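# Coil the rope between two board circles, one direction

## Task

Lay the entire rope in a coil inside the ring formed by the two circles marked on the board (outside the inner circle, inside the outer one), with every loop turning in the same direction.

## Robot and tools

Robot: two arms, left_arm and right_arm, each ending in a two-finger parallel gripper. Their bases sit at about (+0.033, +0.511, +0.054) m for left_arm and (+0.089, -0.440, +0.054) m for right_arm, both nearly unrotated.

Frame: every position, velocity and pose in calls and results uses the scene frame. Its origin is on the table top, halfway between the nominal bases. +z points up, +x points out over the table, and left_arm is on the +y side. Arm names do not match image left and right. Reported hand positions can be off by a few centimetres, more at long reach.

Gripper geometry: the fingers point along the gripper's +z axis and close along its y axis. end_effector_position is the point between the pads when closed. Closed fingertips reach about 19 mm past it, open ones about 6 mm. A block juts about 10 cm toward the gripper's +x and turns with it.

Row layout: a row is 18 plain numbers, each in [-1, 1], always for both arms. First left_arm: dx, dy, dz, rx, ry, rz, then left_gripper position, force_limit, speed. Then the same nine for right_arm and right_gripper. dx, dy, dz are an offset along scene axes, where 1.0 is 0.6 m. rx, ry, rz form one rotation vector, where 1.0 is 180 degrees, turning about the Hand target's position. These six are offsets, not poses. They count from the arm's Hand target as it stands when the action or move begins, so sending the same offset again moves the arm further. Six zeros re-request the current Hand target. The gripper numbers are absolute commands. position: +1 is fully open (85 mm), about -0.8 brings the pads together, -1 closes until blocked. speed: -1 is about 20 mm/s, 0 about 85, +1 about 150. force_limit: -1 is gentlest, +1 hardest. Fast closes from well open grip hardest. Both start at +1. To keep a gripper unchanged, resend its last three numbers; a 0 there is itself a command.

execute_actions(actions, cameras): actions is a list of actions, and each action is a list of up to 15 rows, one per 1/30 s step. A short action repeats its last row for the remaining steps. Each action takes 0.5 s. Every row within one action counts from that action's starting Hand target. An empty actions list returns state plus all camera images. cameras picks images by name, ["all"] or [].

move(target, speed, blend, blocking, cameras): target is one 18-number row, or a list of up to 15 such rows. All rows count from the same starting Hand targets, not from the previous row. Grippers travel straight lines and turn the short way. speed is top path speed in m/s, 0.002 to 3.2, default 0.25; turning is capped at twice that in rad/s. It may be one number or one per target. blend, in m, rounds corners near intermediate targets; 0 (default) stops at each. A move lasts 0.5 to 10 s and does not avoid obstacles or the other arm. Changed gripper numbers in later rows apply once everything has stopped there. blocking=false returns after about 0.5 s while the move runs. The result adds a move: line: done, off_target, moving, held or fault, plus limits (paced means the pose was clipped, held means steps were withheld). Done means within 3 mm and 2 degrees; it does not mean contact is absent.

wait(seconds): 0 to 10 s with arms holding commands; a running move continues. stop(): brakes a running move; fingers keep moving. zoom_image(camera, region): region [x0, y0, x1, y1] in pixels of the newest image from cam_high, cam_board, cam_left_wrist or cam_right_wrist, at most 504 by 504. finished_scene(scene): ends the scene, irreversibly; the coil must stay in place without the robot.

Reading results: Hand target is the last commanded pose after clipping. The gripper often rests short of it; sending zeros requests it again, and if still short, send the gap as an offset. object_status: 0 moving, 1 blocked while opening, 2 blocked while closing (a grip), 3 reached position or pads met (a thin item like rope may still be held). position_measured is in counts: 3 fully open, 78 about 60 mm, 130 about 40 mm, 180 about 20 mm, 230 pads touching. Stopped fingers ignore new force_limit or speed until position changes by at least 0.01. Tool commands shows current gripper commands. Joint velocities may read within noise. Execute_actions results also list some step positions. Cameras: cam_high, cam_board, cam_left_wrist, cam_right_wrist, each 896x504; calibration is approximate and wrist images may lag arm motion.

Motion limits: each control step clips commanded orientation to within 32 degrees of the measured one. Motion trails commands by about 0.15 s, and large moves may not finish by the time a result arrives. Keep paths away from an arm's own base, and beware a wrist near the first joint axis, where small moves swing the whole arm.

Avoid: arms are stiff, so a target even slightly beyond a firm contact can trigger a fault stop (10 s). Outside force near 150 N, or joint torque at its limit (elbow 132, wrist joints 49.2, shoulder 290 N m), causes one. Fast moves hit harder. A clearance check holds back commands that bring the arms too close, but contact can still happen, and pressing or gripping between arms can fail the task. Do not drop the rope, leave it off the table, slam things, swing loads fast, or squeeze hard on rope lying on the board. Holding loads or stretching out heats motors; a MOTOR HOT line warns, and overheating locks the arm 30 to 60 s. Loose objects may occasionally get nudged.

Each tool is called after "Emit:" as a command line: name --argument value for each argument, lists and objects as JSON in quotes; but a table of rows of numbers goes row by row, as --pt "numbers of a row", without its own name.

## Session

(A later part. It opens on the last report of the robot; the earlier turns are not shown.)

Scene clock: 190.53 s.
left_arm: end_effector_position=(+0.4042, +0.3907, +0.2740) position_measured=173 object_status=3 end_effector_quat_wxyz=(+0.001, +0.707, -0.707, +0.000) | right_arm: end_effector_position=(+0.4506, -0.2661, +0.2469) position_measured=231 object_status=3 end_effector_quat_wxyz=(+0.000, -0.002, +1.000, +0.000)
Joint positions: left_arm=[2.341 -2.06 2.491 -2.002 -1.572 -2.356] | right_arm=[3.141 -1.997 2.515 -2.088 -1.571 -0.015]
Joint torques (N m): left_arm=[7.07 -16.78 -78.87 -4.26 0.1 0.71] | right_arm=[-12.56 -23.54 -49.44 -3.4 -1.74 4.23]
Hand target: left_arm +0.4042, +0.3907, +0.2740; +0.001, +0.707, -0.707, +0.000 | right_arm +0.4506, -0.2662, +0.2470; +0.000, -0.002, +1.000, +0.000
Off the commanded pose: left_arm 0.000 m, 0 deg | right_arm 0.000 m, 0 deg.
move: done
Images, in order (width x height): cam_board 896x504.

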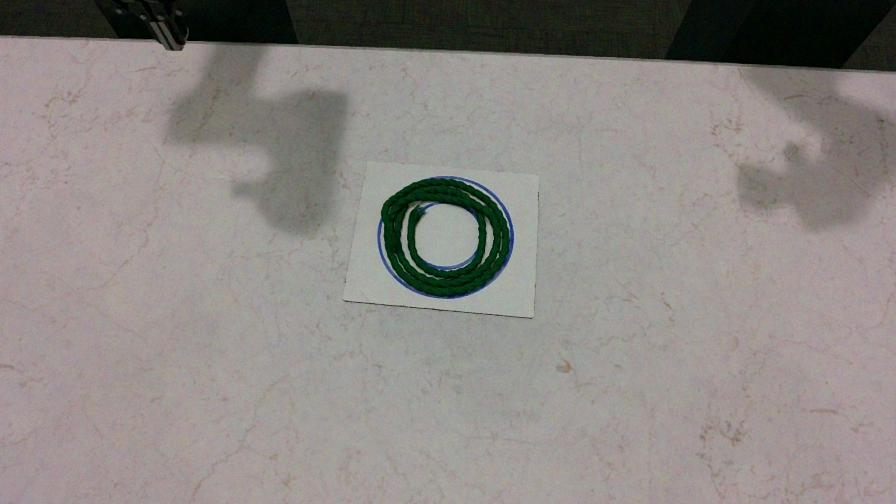

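Emit:
move --pt "0 0 0 0 0 0 -0.35 1 -1 0.129 0.42 -0.15 0 0 0 -1 1 -1" --pt "0 0 0 0 0 0 -0.35 1 -1 0.129 0.42 -0.37 0 0 0 -1 1 -1" --pt "0 0 0 0 0 0 -0.35 1 -1 0.129 0.4803 -0.37 0 0 0 -1 1 -1" --pt "0 0 0 0 0 0 -0.35 1 -1 0.132 0.3593 -0.37 0 0 0 -1 1 -1" --speed '[0.5,0.25,0.06,0.07]'

Emit:
move --pt "0 0 0 0 0 0 -0.35 1 -1 -0.012 0.05 0 0 0 -0.139 -1 1 -1" --pt "0 0 0 0 0 0 -0.35 1 -1 -0.034 0.0057 0 0 0 -0.139 -1 1 -1" --pt "0 0 0 0 0 0 -0.35 1 -1 -0.012 0.05 0 0 0 -0.139 -1 1 -1" --pt "0 0 0 0 0 0 -0.35 1 -1 -0.012 0.05 0.22 0 0 -0.139 -1 1 -1" --pt "0 0 0 0 0 0 -0.35 1 -1 -0.132 -0.3593 0.37 0 0 0 -1 1 -1" --speed '[0.15,0.06,0.15,0.3,0.5]' --cameras '["cam_board"]'

Emit:
zoom_image --camera "cam_board" --region '[340, 155, 540, 315]'

Scene clock: 195.83 s.
left_arm: end_effector_position=(+0.4042, +0.3907, +0.2740) position_measured=173 object_status=3 end_effector_quat_wxyz=(+0.001, +0.707, -0.707, +0.000) | right_arm: end_effector_position=(+0.5298, -0.0503, +0.0250) position_measured=231 object_status=3 end_effector_quat_wxyz=(+0.000, -0.002, +1.000, +0.000)
Joint positions: left_arm=[2.341 -2.06 2.491 -2.002 -1.572 -2.356] | right_arm=[3.569 -1.22 2.373 -2.724 -1.571 0.413]
Joint torques (N m): left_arm=[6.26 -16.63 -77.84 -4.11 0.24 0.74] | right_arm=[-13.11 -69.97 -23.16 -8.81 3.04 -2.18]
Hand target: left_arm +0.4042, +0.3907, +0.2740; +0.001, +0.707, -0.707, +0.000 | right_arm +0.5298, -0.0506, +0.0250; +0.000, -0.002, +1.000, +0.000
Off the commanded pose: left_arm 0.000 m, 0 deg | right_arm 0.000 m, 0 deg.
move: done

Scene clock: 202.00 s.
left_arm: end_effector_position=(+0.4042, +0.3907, +0.2740) position_measured=173 object_status=3 end_effector_quat_wxyz=(+0.001, +0.707, -0.707, +0.000) | right_arm: end_effector_position=(+0.4506, -0.2661, +0.2469) position_measured=231 object_status=3 end_effector_quat_wxyz=(+0.000, -0.002, +1.000, +0.000)
Joint positions: left_arm=[2.341 -2.06 2.491 -2.002 -1.572 -2.356] | right_arm=[3.141 -1.997 2.515 -2.088 -1.571 -0.015]
Joint torques (N m): left_arm=[5.69 -15.4 -78.33 -4.13 0.13 0.56] | right_arm=[-11.84 -17.75 -51.59 -3.51 4.1 -3.05]
Hand target: left_arm +0.4042, +0.3907, +0.2740; +0.001, +0.707, -0.707, +0.000 | right_arm +0.4506, -0.2662, +0.2470; +0.000, -0.002, +1.000, +0.000
Off the commanded pose: left_arm 0.000 m, 0 deg | right_arm 0.000 m, 0 deg.
move: done
Images, in order (width x height): cam_board 896x504.

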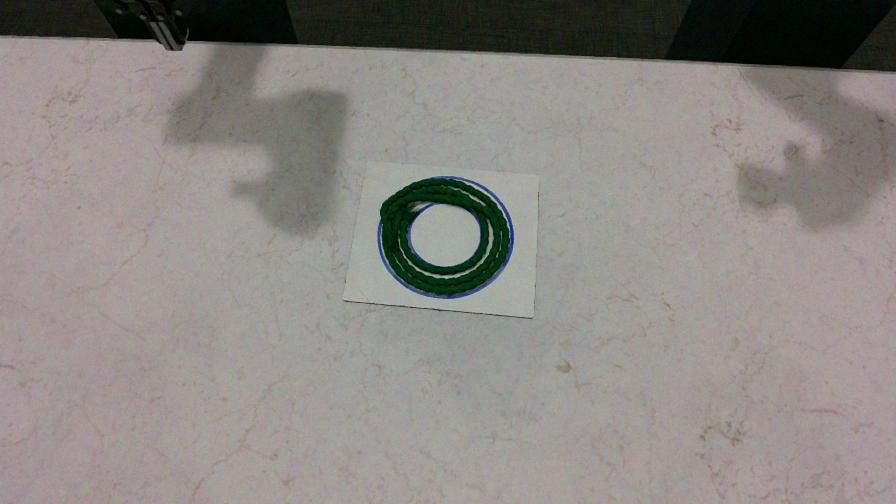

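Scaled by 2.520 from the camera's 896x504 image, which has a finer 1280x720 frame.

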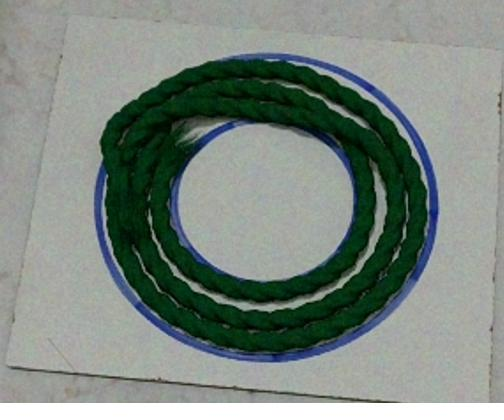

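Emit:
finished_scene --scene 2

The scene is finished: the task was done.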